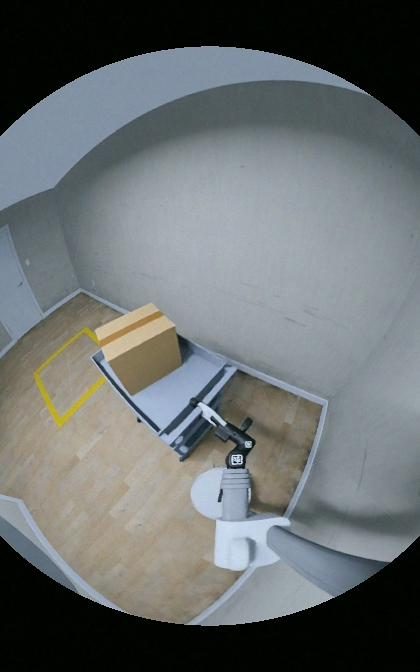

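move(blocking=false, cameras=[], r2={"base": {"translate_m": 0.364, "strafe_m": 0.078}, "joints": {"wrist_yaw_rad": 1.06}, "speeds": {"wrist_yaw_rad": 0.05}, "pace": "slow", "contact_limits": {"translate_m": 0.6}})

wait(seconds=6, cameras=["r2_head_camera", "r2_head_left_camera"])

Scene clock: 4706.63 s.
move: r2 moving
r1.base_odometry: x=-1.815 y=-1.128 heading=+1.504
r1.turned_by_wheels: +0.000
r1.turned_by_imu: +0.000
r1.base_tilt: forward=-1.6 right=+1.3
r1.lidar_m: 0.58 0.58 3.46 4.03 4.64 2.64 1.46 1.22 1.24 1.33 1.14 1.12
r1.base_status: not commanded
r1.joint_positions: lift_m=+0.660 arm_m=+0.200 wrist_yaw_rad=+0.849 wrist_pitch_rad=+0.002 wrist_roll_rad=+0.000 gripper_m=-0.037
r1.joint_status: not commanded
r1.measured_speeds: translate_m=+0.000 strafe_m=+0.000 rotate_rad=+0.000 lift_m=+0.000 arm_m=+0.000 wrist_yaw_rad=+0.000 wrist_pitch_rad=+0.000 wrist_roll_rad=+0.000
r1.motor_effort: lift_m=+23(23) arm_m=-5(6) wheel_0=+11(12) wheel_1=-1(1) wheel_2=+9(9)
r1.servo_current: wrist_yaw_rad=52(59) wrist_pitch_rad=46(46) wrist_roll_rad=33(65) gripper_m=78(98)
r1.contact_limits: translate_m 0.5
r1.hand_pose: x=+0.6272 y=+0.1588 z=+0.8372 quat_wxyz=(+0.911, +0.000, +0.001, +0.412) (m; r1's base frame)
r1.wrist_depth_mm: - - 239 243 246 248 251 / - - 240 244 247 248 251 / - - 241 243 247 250 251 / - - 240 245 247 250 253 / - - 241 245 247 251 253 / - - 240 184 248 251 253 / - 1983 242 178 248 252 254
r2.base_odometry: x=-6.564 y=+0.165 heading=-2.378
r2.turned_by_wheels: -0.001
r2.turned_by_imu: +0.000
r2.base_tilt: forward=-0.8 right=+0.1
r2.lidar_m: 0.45 0.30 0.30 2.77 1.73 1.64 0.80 0.58 0.53 0.55 0.78 1.10
r2.base_status: translate_m moving; strafe_m moving
r2.joint_positions: lift_m=+0.688 arm_m=+0.000 wrist_yaw_rad=+0.905 wrist_pitch_rad=+0.002 wrist_roll_rad=+1.568 gripper_m=-0.035
r2.joint_status: wrist_yaw_rad moving
r2.measured_speeds: translate_m=+0.049 strafe_m=+0.011 rotate_rad=+0.001 lift_m=+0.000 arm_m=+0.000 wrist_yaw_rad=+0.028 wrist_pitch_rad=+0.000 wrist_roll_rad=+0.000
r2.motor_effort: lift_m=+17(18) arm_m=+4(4) wheel_0=+1(5) wheel_1=+9(9) wheel_2=-17(17)
r2.servo_current: wrist_yaw_rad=150(150) wrist_pitch_rad=33(46) wrist_roll_rad=52(59) gripper_m=85(98)
r2.contact_limits: lift_m 0.2; translate_m 0.6
r2.hand_pose: x=+0.4178 y=+0.1727 z=+0.8655 quat_wxyz=(+0.637, +0.635, +0.309, +0.309) (m; r2's base frame)
r2.wrist_depth_mm: - - - 173 233 1430 1229 / - - - 171 232 1661 - / - - 439 170 229 - - / - - 449 169 228 - - / - - 459 167 228 - - / - - 184 167 182 - - / - - 484 112 223 1708 554
pictures: none
No camera images: "cameras" was empty.

Scene clock: 4711.10 s.
earlier move: r2 done
r1.base_odometry: x=-1.815 y=-1.128 heading=+1.504
r1.turned_by_wheels: +0.000
r1.turned_by_imu: +0.000
r1.base_tilt: forward=-1.6 right=+1.2
r1.lidar_m: 0.59 0.62 3.48 4.01 4.61 2.64 1.44 1.25 1.23 1.33 1.14 1.12
r1.base_status: not commanded
r1.joint_positions: lift_m=+0.660 arm_m=+0.200 wrist_yaw_rad=+0.849 wrist_pitch_rad=+0.002 wrist_roll_rad=+0.000 gripper_m=-0.037
r1.joint_status: not commanded
r1.measured_speeds: translate_m=+0.000 strafe_m=+0.000 rotate_rad=+0.000 lift_m=+0.000 arm_m=+0.000 wrist_yaw_rad=+0.000 wrist_pitch_rad=+0.000 wrist_roll_rad=+0.000
r1.motor_effort: lift_m=+23(23) arm_m=-5(6) wheel_0=+11(12) wheel_1=-1(2) wheel_2=+9(9)
r1.servo_current: wrist_yaw_rad=59(72) wrist_pitch_rad=46(52) wrist_roll_rad=46(72) gripper_m=91(98)
r1.contact_limits: translate_m 0.5
r1.hand_pose: x=+0.6272 y=+0.1588 z=+0.8372 quat_wxyz=(+0.911, +0.000, +0.001, +0.412) (m; r1's base frame)
r1.wrist_depth_mm: - - 240 243 245 248 251 / - - 240 244 246 249 252 / - - 240 244 247 249 253 / - - 240 245 247 249 252 / - - 242 245 247 251 253 / - - 241 184 247 251 253 / - 1921 242 178 248 252 254
r2.base_odometry: x=-6.765 y=-0.132 heading=-2.377
r2.turned_by_wheels: +0.001
r2.turned_by_imu: -0.001
r2.base_tilt: forward=-0.7 right=+0.1
r2.lidar_m: 0.40 0.33 0.33 2.81 2.01 1.91 1.16 0.83 0.77 0.80 0.88 0.82
r2.base_status: done
r2.joint_positions: lift_m=+0.688 arm_m=+0.000 wrist_yaw_rad=+1.057 wrist_pitch_rad=+0.002 wrist_roll_rad=+1.568 gripper_m=-0.035
r2.joint_status: all done
r2.measured_speeds: translate_m=+0.000 strafe_m=+0.000 rotate_rad=+0.000 lift_m=+0.000 arm_m=+0.000 wrist_yaw_rad=+0.000 wrist_pitch_rad=+0.000 wrist_roll_rad=+0.000
r2.motor_effort: lift_m=+17(18) arm_m=+4(5) wheel_0=+3(8) wheel_1=+5(9) wheel_2=-6(17)
r2.servo_current: wrist_yaw_rad=52(208) wrist_pitch_rad=39(46) wrist_roll_rad=33(65) gripper_m=91(98)
r2.contact_limits: lift_m 0.2; translate_m 0.6
r2.hand_pose: x=+0.3887 y=+0.2082 z=+0.8655 quat_wxyz=(+0.612, +0.609, +0.357, +0.356) (m; r2's base frame)
r2.wrist_depth_mm: - 382 427 121 176 - - / - 387 382 126 185 185 - / - 427 418 135 195 - - / - - 459 143 206 - - / - - 508 153 219 676 - / - - 183 160 181 1756 512 / - - - 112 246 1808 1255
wait: 4.47 of 6 s (r2 has come to rest)
pictures: r2_head_camera, r2_head_left_camera
Images, in order (width x height): r2_head_camera 420x560, r2_head_left_camera 420x672.

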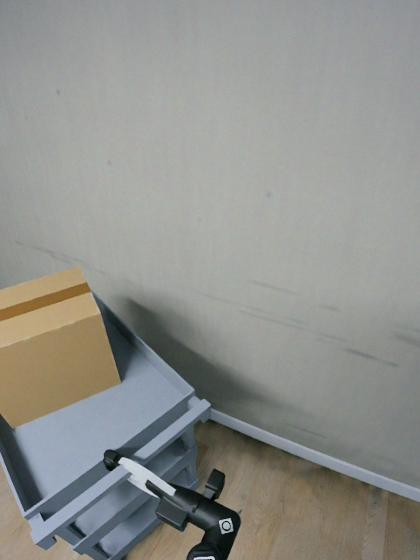

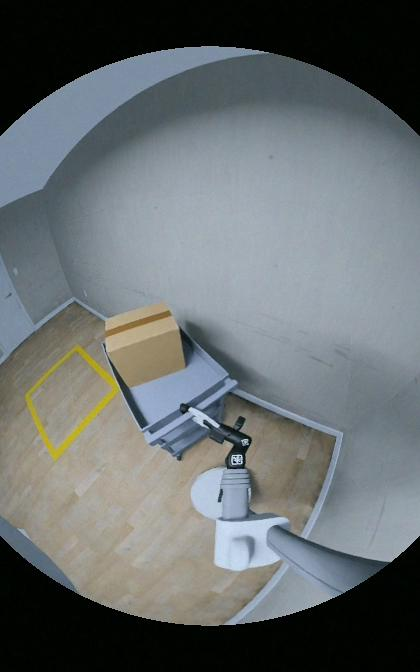

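move(blocking=false, cameras=[], r2={"base": {"translate_m": -0.358, "strafe_m": 0.341}, "joints": {"wrist_yaw_rad": 0.557}, "speeds": {"wrist_yaw_rad": 0.1}, "pace": "slow", "contact_limits": {"translate_m": 0.6}})

wait(seconds=8, cameras=["r2_head_camera", "r2_head_left_camera"])

Scene clock: 4774.53 s.
move: r2 moving
r1.base_odometry: x=-1.815 y=-1.128 heading=+1.504
r1.turned_by_wheels: +0.000
r1.turned_by_imu: +0.000
r1.base_tilt: forward=-1.6 right=+1.3
r1.lidar_m: 0.61 0.58 3.48 3.98 4.65 2.61 1.43 1.22 1.22 1.32 1.13 1.13
r1.base_status: not commanded
r1.joint_positions: lift_m=+0.660 arm_m=+0.200 wrist_yaw_rad=+0.849 wrist_pitch_rad=+0.002 wrist_roll_rad=+0.000 gripper_m=-0.037
r1.joint_status: not commanded
r1.measured_speeds: translate_m=+0.000 strafe_m=+0.000 rotate_rad=+0.000 lift_m=+0.000 arm_m=+0.000 wrist_yaw_rad=+0.000 wrist_pitch_rad=+0.000 wrist_roll_rad=+0.000
r1.motor_effort: lift_m=+23(23) arm_m=-5(6) wheel_0=+11(12) wheel_1=-1(2) wheel_2=+9(9)
r1.servo_current: wrist_yaw_rad=52(72) wrist_pitch_rad=46(46) wrist_roll_rad=46(59) gripper_m=91(91)
r1.contact_limits: translate_m 0.5
r1.hand_pose: x=+0.6272 y=+0.1588 z=+0.8372 quat_wxyz=(+0.911, +0.000, +0.001, +0.412) (m; r1's base frame)
r1.wrist_depth_mm: - - 239 243 246 249 251 / - - 240 244 246 249 251 / - - 240 243 247 249 251 / - - 241 245 247 251 252 / - - 242 244 249 252 252 / - - 242 183 247 251 253 / - 1983 242 178 248 252 254
r2.base_odometry: x=-6.752 y=-0.132 heading=-2.377
r2.turned_by_wheels: +0.000
r2.turned_by_imu: +0.001
r2.base_tilt: forward=-0.7 right=+0.0
r2.lidar_m: 0.40 0.32 0.34 2.77 2.01 1.90 1.18 0.81 0.77 0.82 0.89 0.85
r2.base_status: translate_m moving; strafe_m moving
r2.joint_positions: lift_m=+0.688 arm_m=+0.000 wrist_yaw_rad=+1.019 wrist_pitch_rad=+0.002 wrist_roll_rad=+1.568 gripper_m=-0.035
r2.joint_status: wrist_yaw_rad moving
r2.measured_speeds: translate_m=-0.036 strafe_m=+0.034 rotate_rad=-0.001 lift_m=+0.000 arm_m=+0.000 wrist_yaw_rad=-0.114 wrist_pitch_rad=+0.000 wrist_roll_rad=+0.000
r2.motor_effort: lift_m=+18(18) arm_m=+4(5) wheel_0=-8(10) wheel_1=+5(7) wheel_2=+7(9)
r2.servo_current: wrist_yaw_rad=52(78) wrist_pitch_rad=39(46) wrist_roll_rad=46(52) gripper_m=85(91)
r2.contact_limits: lift_m 0.2; translate_m 0.6
r2.hand_pose: x=+0.3966 y=+0.1997 z=+0.8655 quat_wxyz=(+0.619, +0.616, +0.345, +0.345) (m; r2's base frame)
r2.wrist_depth_mm: - - 449 125 180 - - / - 387 387 134 190 189 - / - 427 415 141 198 - - / - - 455 147 209 - - / - - 504 155 220 707 - / - - 185 161 180 1618 508 / - - - 112 244 1708 1336
pictures: none
No camera images: "cameras" was empty.

Scene clock: 4780.23 s.
earlier move: r2 done
r1.base_odometry: x=-1.815 y=-1.128 heading=+1.504
r1.turned_by_wheels: +0.000
r1.turned_by_imu: +0.000
r1.base_tilt: forward=-1.6 right=+1.3
r1.lidar_m: 0.58 0.60 3.47 4.02 4.60 2.64 1.46 1.21 1.24 1.36 1.13 1.10
r1.base_status: not commanded
r1.joint_positions: lift_m=+0.660 arm_m=+0.200 wrist_yaw_rad=+0.849 wrist_pitch_rad=+0.002 wrist_roll_rad=+0.000 gripper_m=-0.037
r1.joint_status: not commanded
r1.measured_speeds: translate_m=+0.000 strafe_m=+0.000 rotate_rad=+0.000 lift_m=+0.000 arm_m=+0.000 wrist_yaw_rad=+0.000 wrist_pitch_rad=+0.000 wrist_roll_rad=+0.000
r1.motor_effort: lift_m=+23(23) arm_m=-5(6) wheel_0=+12(12) wheel_1=-1(2) wheel_2=+9(9)
r1.servo_current: wrist_yaw_rad=39(72) wrist_pitch_rad=46(52) wrist_roll_rad=33(65) gripper_m=91(98)
r1.contact_limits: translate_m 0.5
r1.hand_pose: x=+0.6272 y=+0.1588 z=+0.8372 quat_wxyz=(+0.911, +0.000, +0.001, +0.412) (m; r1's base frame)
r1.wrist_depth_mm: - - 239 242 246 248 251 / - - 241 244 246 249 251 / - - 240 243 247 248 252 / - - 241 244 247 251 252 / - - 241 245 248 250 252 / - - 241 184 247 251 253 / - 1863 242 178 248 252 254
r2.base_odometry: x=-6.271 y=-0.130 heading=-2.377
r2.turned_by_wheels: +0.000
r2.turned_by_imu: +0.000
r2.base_tilt: forward=-0.6 right=+0.1
r2.lidar_m: 0.43 0.39 3.77 2.38 1.51 1.44 1.34 0.93 0.88 0.95 1.28 0.43
r2.base_status: done
r2.joint_positions: lift_m=+0.688 arm_m=+0.000 wrist_yaw_rad=+0.560 wrist_pitch_rad=+0.002 wrist_roll_rad=+1.568 gripper_m=-0.035
r2.joint_status: all done
r2.measured_speeds: translate_m=+0.000 strafe_m=+0.000 rotate_rad=+0.000 lift_m=+0.000 arm_m=+0.000 wrist_yaw_rad=+0.000 wrist_pitch_rad=+0.000 wrist_roll_rad=+0.000
r2.motor_effort: lift_m=+18(18) arm_m=-3(5) wheel_0=-4(16) wheel_1=+4(7) wheel_2=+8(13)
r2.servo_current: wrist_yaw_rad=52(98) wrist_pitch_rad=39(46) wrist_roll_rad=52(65) gripper_m=85(98)
r2.contact_limits: lift_m 0.2; translate_m 0.6
r2.hand_pose: x=+0.4617 y=+0.0791 z=+0.8655 quat_wxyz=(+0.681, +0.678, +0.196, +0.195) (m; r2's base frame)
r2.wrist_depth_mm: - 375 413 126 180 - - / - 384 387 132 189 189 - / - 421 421 140 200 - - / - 484 462 146 211 - - / - - 517 156 224 715 - / - - 182 167 180 1618 508 / - - - 112 253 1808 1255
wait: 5.70 of 8 s (r2 has come to rest)
pictures: r2_head_camera, r2_head_left_camera
Images, in order (width x height): r2_head_camera 420x560, r2_head_left_camera 420x672.

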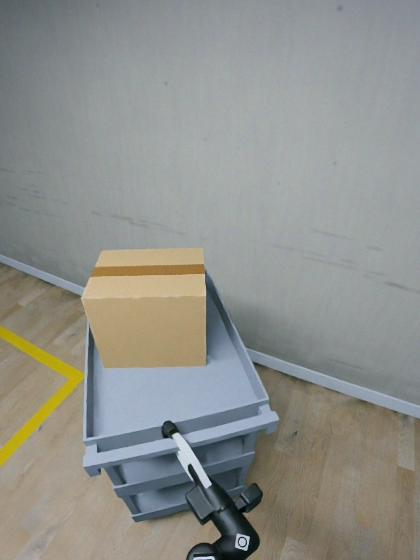

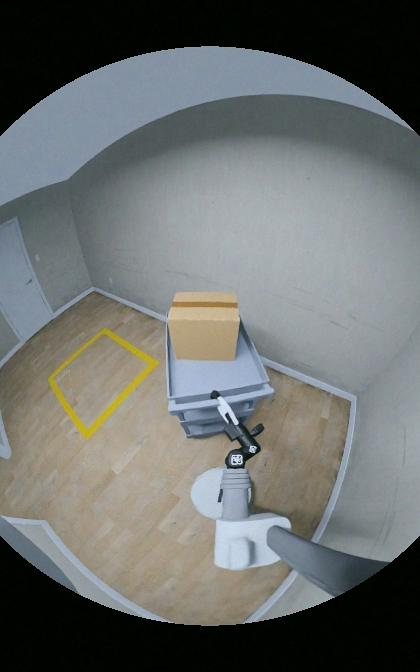

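move(blocking=false, cameras=[], r2={"base": {"translate_m": -0.184, "strafe_m": 0.517}, "joints": {"wrist_yaw_rad": 0.0}, "speeds": {"wrist_yaw_rad": 0.1}, "pace": "slow", "contact_limits": {"translate_m": 0.6}})

wait(seconds=9, cameras=["r2_head_camera"])

Scene clock: 4802.20 s.
move: r2 moving
r1.base_odometry: x=-1.815 y=-1.128 heading=+1.504
r1.turned_by_wheels: +0.000
r1.turned_by_imu: +0.000
r1.base_tilt: forward=-1.6 right=+1.2
r1.lidar_m: 0.55 0.61 3.45 4.00 4.61 2.62 1.49 1.23 1.24 1.35 1.14 1.12
r1.base_status: not commanded
r1.joint_positions: lift_m=+0.660 arm_m=+0.200 wrist_yaw_rad=+0.849 wrist_pitch_rad=+0.002 wrist_roll_rad=+0.000 gripper_m=-0.037
r1.joint_status: not commanded
r1.measured_speeds: translate_m=+0.000 strafe_m=+0.000 rotate_rad=+0.000 lift_m=+0.000 arm_m=+0.000 wrist_yaw_rad=+0.000 wrist_pitch_rad=+0.000 wrist_roll_rad=+0.000
r1.motor_effort: lift_m=+23(23) arm_m=-5(6) wheel_0=+11(12) wheel_1=-1(1) wheel_2=+9(9)
r1.servo_current: wrist_yaw_rad=46(59) wrist_pitch_rad=52(52) wrist_roll_rad=52(72) gripper_m=85(91)
r1.contact_limits: translate_m 0.5
r1.hand_pose: x=+0.6272 y=+0.1588 z=+0.8372 quat_wxyz=(+0.911, +0.000, +0.001, +0.412) (m; r1's base frame)
r1.wrist_depth_mm: - - 240 243 246 248 251 / - - 240 244 247 249 252 / - - 240 244 247 249 251 / - - 241 244 247 249 253 / - - 242 245 248 251 253 / - - 241 183 248 252 253 / - 1921 242 178 249 251 254
r2.base_odometry: x=-6.260 y=-0.136 heading=-2.376
r2.turned_by_wheels: +0.000
r2.turned_by_imu: +0.001
r2.base_tilt: forward=-0.7 right=+0.1
r2.lidar_m: 0.41 0.38 3.75 2.38 1.50 1.42 1.34 0.95 0.91 0.96 1.29 0.44
r2.base_status: translate_m moving; strafe_m moving
r2.joint_positions: lift_m=+0.688 arm_m=+0.000 wrist_yaw_rad=+0.517 wrist_pitch_rad=+0.002 wrist_roll_rad=+1.568 gripper_m=-0.035
r2.joint_status: wrist_yaw_rad moving
r2.measured_speeds: translate_m=-0.016 strafe_m=+0.046 rotate_rad=+0.000 lift_m=+0.000 arm_m=+0.000 wrist_yaw_rad=-0.103 wrist_pitch_rad=+0.000 wrist_roll_rad=+0.000
r2.motor_effort: lift_m=+18(18) arm_m=-3(3) wheel_0=-7(14) wheel_1=+3(6) wheel_2=+8(10)
r2.servo_current: wrist_yaw_rad=7(85) wrist_pitch_rad=39(46) wrist_roll_rad=39(52) gripper_m=85(98)
r2.contact_limits: lift_m 0.2; translate_m 0.6
r2.hand_pose: x=+0.4648 y=+0.0665 z=+0.8655 quat_wxyz=(+0.685, +0.682, +0.181, +0.180) (m; r2's base frame)
r2.wrist_depth_mm: - 375 418 128 186 - - / - 389 389 136 193 - - / - 421 421 143 202 - - / - 477 462 150 212 - - / - - 504 158 224 759 - / - - 183 167 181 1576 496 / - - - 112 250 1808 1229
pictures: none
No camera images: "cameras" was empty.

Scene clock: 4808.47 s.
earlier move: r2 done
r1.base_odometry: x=-1.815 y=-1.128 heading=+1.504
r1.turned_by_wheels: +0.000
r1.turned_by_imu: +0.000
r1.base_tilt: forward=-1.5 right=+1.3
r1.lidar_m: 0.59 0.59 3.48 4.01 4.63 2.62 1.44 1.23 1.23 1.32 1.13 1.13
r1.base_status: not commanded
r1.joint_positions: lift_m=+0.660 arm_m=+0.200 wrist_yaw_rad=+0.849 wrist_pitch_rad=+0.002 wrist_roll_rad=+0.000 gripper_m=-0.037
r1.joint_status: not commanded
r1.measured_speeds: translate_m=+0.000 strafe_m=+0.000 rotate_rad=+0.000 lift_m=+0.000 arm_m=+0.000 wrist_yaw_rad=+0.000 wrist_pitch_rad=+0.000 wrist_roll_rad=+0.000
r1.motor_effort: lift_m=+23(23) arm_m=-5(6) wheel_0=+11(12) wheel_1=-1(2) wheel_2=+9(9)
r1.servo_current: wrist_yaw_rad=59(78) wrist_pitch_rad=39(52) wrist_roll_rad=39(78) gripper_m=91(98)
r1.contact_limits: translate_m 0.5
r1.hand_pose: x=+0.6272 y=+0.1588 z=+0.8372 quat_wxyz=(+0.911, +0.000, +0.001, +0.412) (m; r1's base frame)
r1.wrist_depth_mm: - - 240 243 245 249 252 / - - 240 244 246 248 252 / - - 240 244 246 249 252 / - - 241 245 247 249 252 / - - 242 246 248 251 253 / - - 241 184 248 251 253 / - 1921 243 178 248 251 254
r2.base_odometry: x=-5.781 y=-0.375 heading=-2.377
r2.turned_by_wheels: -0.001
r2.turned_by_imu: -0.002
r2.base_tilt: forward=-0.7 right=+0.0
r2.lidar_m: 0.38 2.39 3.42 1.82 1.08 1.03 1.08 1.36 1.25 1.31 0.44 0.39
r2.base_status: done
r2.joint_positions: lift_m=+0.688 arm_m=+0.000 wrist_yaw_rad=-0.002 wrist_pitch_rad=+0.002 wrist_roll_rad=+1.568 gripper_m=-0.035
r2.joint_status: all done
r2.measured_speeds: translate_m=+0.000 strafe_m=+0.000 rotate_rad=+0.000 lift_m=+0.000 arm_m=+0.000 wrist_yaw_rad=+0.000 wrist_pitch_rad=+0.000 wrist_roll_rad=+0.000
r2.motor_effort: lift_m=+17(18) arm_m=-3(4) wheel_0=-7(16) wheel_1=+3(8) wheel_2=+2(10)
r2.servo_current: wrist_yaw_rad=46(111) wrist_pitch_rad=46(46) wrist_roll_rad=52(65) gripper_m=85(98)
r2.contact_limits: lift_m 0.2; translate_m 0.6
r2.hand_pose: x=+0.4591 y=-0.0881 z=+0.8655 quat_wxyz=(+0.708, +0.706, +0.000, -0.002) (m; r2's base frame)
r2.wrist_depth_mm: - 366 366 121 176 - - / - 382 387 126 186 186 - / - 424 424 137 196 - - / - 469 466 145 209 699 - / - - 512 155 224 1708 549 / - - 180 166 181 1708 496 / - - - 112 254 1863 1229
wait: 6.27 of 9 s (r2 has come to rest)
pictures: r2_head_camera
Images, in order (width x height): r2_head_camera 420x560.

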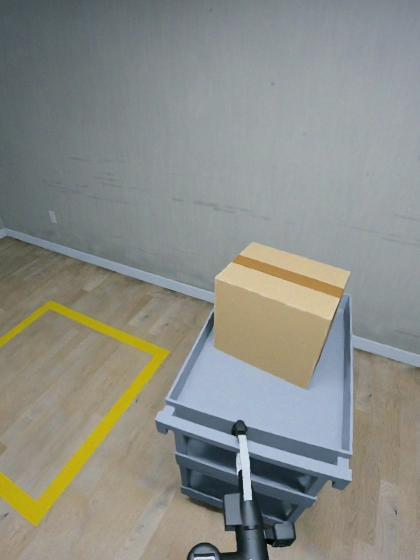

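move(blocking=false, cameras=[], r2={"base": {"rotate_rad": -0.5}, "joints": {"wrist_yaw_rad": 0.49}, "speeds": {"wrist_yaw_rad": 0.47}, "pace": "slow", "contact_limits": {"rotate_rad": 0.6}})

wait(seconds=3, cameras=[])

Scene clock: 4845.90 s.
move: r2 moving
r1.base_odometry: x=-1.815 y=-1.128 heading=+1.504
r1.turned_by_wheels: +0.000
r1.turned_by_imu: +0.000
r1.base_tilt: forward=-1.6 right=+1.2
r1.lidar_m: 0.61 0.56 3.48 4.00 4.65 2.67 1.47 1.24 1.25 1.31 1.14 1.11
r1.base_status: not commanded
r1.joint_positions: lift_m=+0.660 arm_m=+0.200 wrist_yaw_rad=+0.849 wrist_pitch_rad=+0.002 wrist_roll_rad=+0.000 gripper_m=-0.037
r1.joint_status: not commanded
r1.measured_speeds: translate_m=+0.000 strafe_m=+0.000 rotate_rad=+0.000 lift_m=+0.000 arm_m=+0.000 wrist_yaw_rad=+0.000 wrist_pitch_rad=+0.000 wrist_roll_rad=+0.000
r1.motor_effort: lift_m=+23(23) arm_m=-6(6) wheel_0=+11(12) wheel_1=-1(2) wheel_2=+9(9)
r1.servo_current: wrist_yaw_rad=65(65) wrist_pitch_rad=46(52) wrist_roll_rad=46(65) gripper_m=91(91)
r1.contact_limits: translate_m 0.5
r1.hand_pose: x=+0.6272 y=+0.1588 z=+0.8372 quat_wxyz=(+0.911, +0.000, +0.001, +0.412) (m; r1's base frame)
r1.wrist_depth_mm: - - 240 243 245 248 252 / - - 240 244 246 248 251 / - - 240 244 247 249 252 / - - 241 245 248 250 252 / - - 242 245 247 251 253 / - - 241 184 248 251 253 / - 1983 242 178 248 252 254
r2.base_odometry: x=-5.780 y=-0.375 heading=-2.502
r2.turned_by_wheels: -0.125
r2.turned_by_imu: -0.121
r2.base_tilt: forward=-0.7 right=+0.1
r2.lidar_m: 0.38 0.43 3.40 1.82 1.14 1.03 1.02 1.34 1.24 1.27 1.61 0.37
r2.base_status: rotate_rad moving
r2.joint_positions: lift_m=+0.688 arm_m=+0.000 wrist_yaw_rad=+0.187 wrist_pitch_rad=+0.002 wrist_roll_rad=+1.568 gripper_m=-0.035
r2.joint_status: wrist_yaw_rad moving
r2.measured_speeds: translate_m=+0.001 strafe_m=+0.002 rotate_rad=-0.476 lift_m=+0.000 arm_m=+0.000 wrist_yaw_rad=+0.574 wrist_pitch_rad=+0.000 wrist_roll_rad=+0.000
r2.motor_effort: lift_m=+17(18) arm_m=-4(4) wheel_0=+8(13) wheel_1=+7(9) wheel_2=+5(5)
r2.servo_current: wrist_yaw_rad=98(215) wrist_pitch_rad=46(46) wrist_roll_rad=46(52) gripper_m=85(91)
r2.contact_limits: lift_m 0.2; rotate_rad 0.6
r2.hand_pose: x=+0.4705 y=-0.0323 z=+0.8655 quat_wxyz=(+0.705, +0.703, +0.067, +0.065) (m; r2's base frame)
r2.wrist_depth_mm: - 343 345 110 163 166 - / - 377 382 118 175 175 - / - 427 424 125 187 - - / - 477 480 136 202 654 - / - - 530 145 219 1708 535 / - - 182 159 182 1661 1160 / - - - 112 258 1921 1205
pictures: none
No camera images: "cameras" was empty.

Scene clock: 4847.13 s.
earlier move: r2 done
r1.base_odometry: x=-1.815 y=-1.128 heading=+1.504
r1.turned_by_wheels: +0.000
r1.turned_by_imu: +0.000
r1.base_tilt: forward=-1.6 right=+1.3
r1.lidar_m: 0.57 0.60 3.46 4.02 4.63 2.62 1.43 1.22 1.22 1.35 1.13 1.13
r1.base_status: not commanded
r1.joint_positions: lift_m=+0.660 arm_m=+0.200 wrist_yaw_rad=+0.849 wrist_pitch_rad=+0.002 wrist_roll_rad=+0.000 gripper_m=-0.037
r1.joint_status: not commanded
r1.measured_speeds: translate_m=+0.000 strafe_m=+0.000 rotate_rad=+0.000 lift_m=+0.000 arm_m=+0.000 wrist_yaw_rad=+0.000 wrist_pitch_rad=+0.000 wrist_roll_rad=+0.000
r1.motor_effort: lift_m=+23(23) arm_m=-6(6) wheel_0=+11(12) wheel_1=-1(2) wheel_2=+9(9)
r1.servo_current: wrist_yaw_rad=46(65) wrist_pitch_rad=39(52) wrist_roll_rad=46(65) gripper_m=85(91)
r1.contact_limits: translate_m 0.5
r1.hand_pose: x=+0.6272 y=+0.1588 z=+0.8372 quat_wxyz=(+0.911, +0.000, +0.001, +0.412) (m; r1's base frame)
r1.wrist_depth_mm: - - 239 243 245 248 251 / - - 239 244 246 249 251 / - - 240 244 247 249 251 / - - 241 244 247 250 253 / - - 242 245 247 251 252 / - - 241 184 248 251 254 / - 1921 243 178 248 252 254
r2.base_odometry: x=-5.780 y=-0.376 heading=-2.875
r2.turned_by_wheels: -0.373
r2.turned_by_imu: -0.362
r2.base_tilt: forward=-0.7 right=+0.1
r2.lidar_m: 0.43 0.36 2.47 3.41 1.83 1.10 1.03 1.08 1.33 1.27 1.34 0.42
r2.base_status: done
r2.joint_positions: lift_m=+0.688 arm_m=+0.000 wrist_yaw_rad=+0.499 wrist_pitch_rad=+0.002 wrist_roll_rad=+1.568 gripper_m=-0.035
r2.joint_status: all done
r2.measured_speeds: translate_m=+0.000 strafe_m=+0.000 rotate_rad=+0.000 lift_m=+0.000 arm_m=+0.000 wrist_yaw_rad=+0.000 wrist_pitch_rad=+0.000 wrist_roll_rad=+0.000
r2.motor_effort: lift_m=+17(18) arm_m=-4(4) wheel_0=+9(16) wheel_1=+7(10) wheel_2=+7(12)
r2.servo_current: wrist_yaw_rad=52(215) wrist_pitch_rad=39(52) wrist_roll_rad=52(59) gripper_m=91(98)
r2.contact_limits: lift_m 0.2; rotate_rad 0.6
r2.hand_pose: x=+0.4660 y=+0.0612 z=+0.8655 quat_wxyz=(+0.686, +0.684, +0.175, +0.174) (m; r2's base frame)
r2.wrist_depth_mm: - - 484 126 182 - - / - 384 387 135 191 191 - / - 418 418 143 200 - - / - 455 455 149 211 - - / - 504 504 156 222 683 - / - - 184 164 180 1708 517 / - - - 112 246 1708 1229
wait: 1.23 of 3 s (r2 has come to rest)
pictures: none
No camera images: "cameras" was empty.

move(blocking=false, cameras=[], r2={"base": {"translate_m": 0.064, "strafe_m": 0.63}, "joints": {"wrist_yaw_rad": -0.3}, "speeds": {"wrist_yaw_rad": 0.125}, "pace": "slow", "contact_limits": {"translate_m": 0.6}})

wait(seconds=9, cameras=["r2_head_camera"])

Scene clock: 4855.73 s.
move: r2 moving
r1.base_odometry: x=-1.815 y=-1.128 heading=+1.504
r1.turned_by_wheels: +0.000
r1.turned_by_imu: +0.000
r1.base_tilt: forward=-1.6 right=+1.2
r1.lidar_m: 0.56 0.60 3.49 4.02 4.62 2.63 1.47 1.24 1.23 1.36 1.14 1.12
r1.base_status: not commanded
r1.joint_positions: lift_m=+0.660 arm_m=+0.200 wrist_yaw_rad=+0.849 wrist_pitch_rad=+0.002 wrist_roll_rad=+0.000 gripper_m=-0.037
r1.joint_status: not commanded
r1.measured_speeds: translate_m=+0.000 strafe_m=+0.000 rotate_rad=+0.000 lift_m=+0.000 arm_m=+0.000 wrist_yaw_rad=+0.000 wrist_pitch_rad=+0.000 wrist_roll_rad=+0.000
r1.motor_effort: lift_m=+23(23) arm_m=-6(6) wheel_0=+11(12) wheel_1=-1(1) wheel_2=+9(9)
r1.servo_current: wrist_yaw_rad=39(72) wrist_pitch_rad=33(46) wrist_roll_rad=59(65) gripper_m=78(91)
r1.contact_limits: translate_m 0.5
r1.hand_pose: x=+0.6272 y=+0.1588 z=+0.8372 quat_wxyz=(+0.911, +0.000, +0.001, +0.412) (m; r1's base frame)
r1.wrist_depth_mm: - - 240 243 246 249 251 / - - 240 244 246 249 251 / - - 240 244 246 249 251 / - - 241 244 247 250 253 / - - 242 245 248 250 253 / - - 241 184 247 250 253 / - 1921 242 178 248 252 254
r2.base_odometry: x=-5.778 y=-0.389 heading=-2.875
r2.turned_by_wheels: +0.000
r2.turned_by_imu: +0.001
r2.base_tilt: forward=-0.7 right=+0.1
r2.lidar_m: 0.41 0.38 2.45 3.36 1.83 1.09 1.02 1.11 1.33 1.26 1.33 0.44
r2.base_status: translate_m moving; strafe_m moving
r2.joint_positions: lift_m=+0.688 arm_m=+0.000 wrist_yaw_rad=+0.451 wrist_pitch_rad=+0.002 wrist_roll_rad=+1.568 gripper_m=-0.035
r2.joint_status: wrist_yaw_rad moving
r2.measured_speeds: translate_m=+0.005 strafe_m=+0.053 rotate_rad=+0.001 lift_m=+0.000 arm_m=+0.000 wrist_yaw_rad=-0.140 wrist_pitch_rad=+0.000 wrist_roll_rad=+0.000
r2.motor_effort: lift_m=+17(18) arm_m=-4(4) wheel_0=-6(6) wheel_1=+10(11) wheel_2=-6(6)
r2.servo_current: wrist_yaw_rad=85(130) wrist_pitch_rad=39(46) wrist_roll_rad=65(65) gripper_m=85(91)
r2.contact_limits: lift_m 0.2; translate_m 0.6
r2.hand_pose: x=+0.4686 y=+0.0470 z=+0.8655 quat_wxyz=(+0.690, +0.688, +0.159, +0.157) (m; r2's base frame)
r2.wrist_depth_mm: - - - 131 186 - - / - 394 394 139 195 194 - / - 415 418 146 204 - - / - 452 452 150 211 - - / - 492 496 158 221 707 - / - - 186 163 181 1708 525 / - - - 112 242 1708 1255
pictures: none
No camera images: "cameras" was empty.

Scene clock: 4862.77 s.
earlier move: r2 done
r1.base_odometry: x=-1.815 y=-1.128 heading=+1.504
r1.turned_by_wheels: +0.000
r1.turned_by_imu: +0.000
r1.base_tilt: forward=-1.6 right=+1.3
r1.lidar_m: 0.59 0.59 3.47 4.03 4.64 2.63 1.45 1.22 1.22 1.36 1.11 1.13
r1.base_status: not commanded
r1.joint_positions: lift_m=+0.660 arm_m=+0.200 wrist_yaw_rad=+0.849 wrist_pitch_rad=+0.002 wrist_roll_rad=+0.000 gripper_m=-0.037
r1.joint_status: not commanded
r1.measured_speeds: translate_m=+0.000 strafe_m=+0.000 rotate_rad=+0.000 lift_m=+0.000 arm_m=+0.000 wrist_yaw_rad=+0.000 wrist_pitch_rad=+0.000 wrist_roll_rad=+0.000
r1.motor_effort: lift_m=+23(23) arm_m=-6(6) wheel_0=+12(12) wheel_1=-1(2) wheel_2=+9(9)
r1.servo_current: wrist_yaw_rad=46(85) wrist_pitch_rad=33(52) wrist_roll_rad=46(72) gripper_m=85(98)
r1.contact_limits: translate_m 0.5
r1.hand_pose: x=+0.6272 y=+0.1588 z=+0.8372 quat_wxyz=(+0.911, +0.000, +0.001, +0.412) (m; r1's base frame)
r1.wrist_depth_mm: - - 239 243 246 248 252 / - - 240 244 246 248 251 / - - 240 243 247 249 252 / - - 241 244 247 249 252 / - - 242 245 247 251 252 / - - 241 184 248 251 253 / - 1983 242 178 248 251 254
r2.base_odometry: x=-5.677 y=-1.000 heading=-2.876
r2.turned_by_wheels: -0.001
r2.turned_by_imu: -0.001
r2.base_tilt: forward=-0.7 right=+0.1
r2.lidar_m: 0.38 1.73 2.40 2.77 1.54 1.42 1.07 1.15 1.59 1.88 0.40 0.38
r2.base_status: done
r2.joint_positions: lift_m=+0.688 arm_m=+0.000 wrist_yaw_rad=-0.300 wrist_pitch_rad=+0.002 wrist_roll_rad=+1.568 gripper_m=-0.035
r2.joint_status: all done
r2.measured_speeds: translate_m=+0.000 strafe_m=+0.000 rotate_rad=+0.000 lift_m=+0.000 arm_m=+0.000 wrist_yaw_rad=+0.000 wrist_pitch_rad=+0.000 wrist_roll_rad=+0.000
r2.motor_effort: lift_m=+17(18) arm_m=-4(4) wheel_0=-7(14) wheel_1=+5(13) wheel_2=-6(13)
r2.servo_current: wrist_yaw_rad=46(130) wrist_pitch_rad=39(46) wrist_roll_rad=46(65) gripper_m=91(98)
r2.contact_limits: lift_m 0.2; translate_m 0.6
r2.hand_pose: x=+0.4206 y=-0.1687 z=+0.8655 quat_wxyz=(+0.700, +0.698, -0.105, -0.107) (m; r2's base frame)
r2.wrist_depth_mm: - - - 158 216 1661 - / - - - 160 218 - - / - 427 427 162 221 - - / - 445 445 163 224 - - / - 466 469 165 226 - - / - 484 183 167 183 - - / - 136 - 112 231 - 512
wait: 7.03 of 9 s (r2 has come to rest)
pictures: r2_head_camera
Images, in order (width x height): r2_head_camera 420x560.

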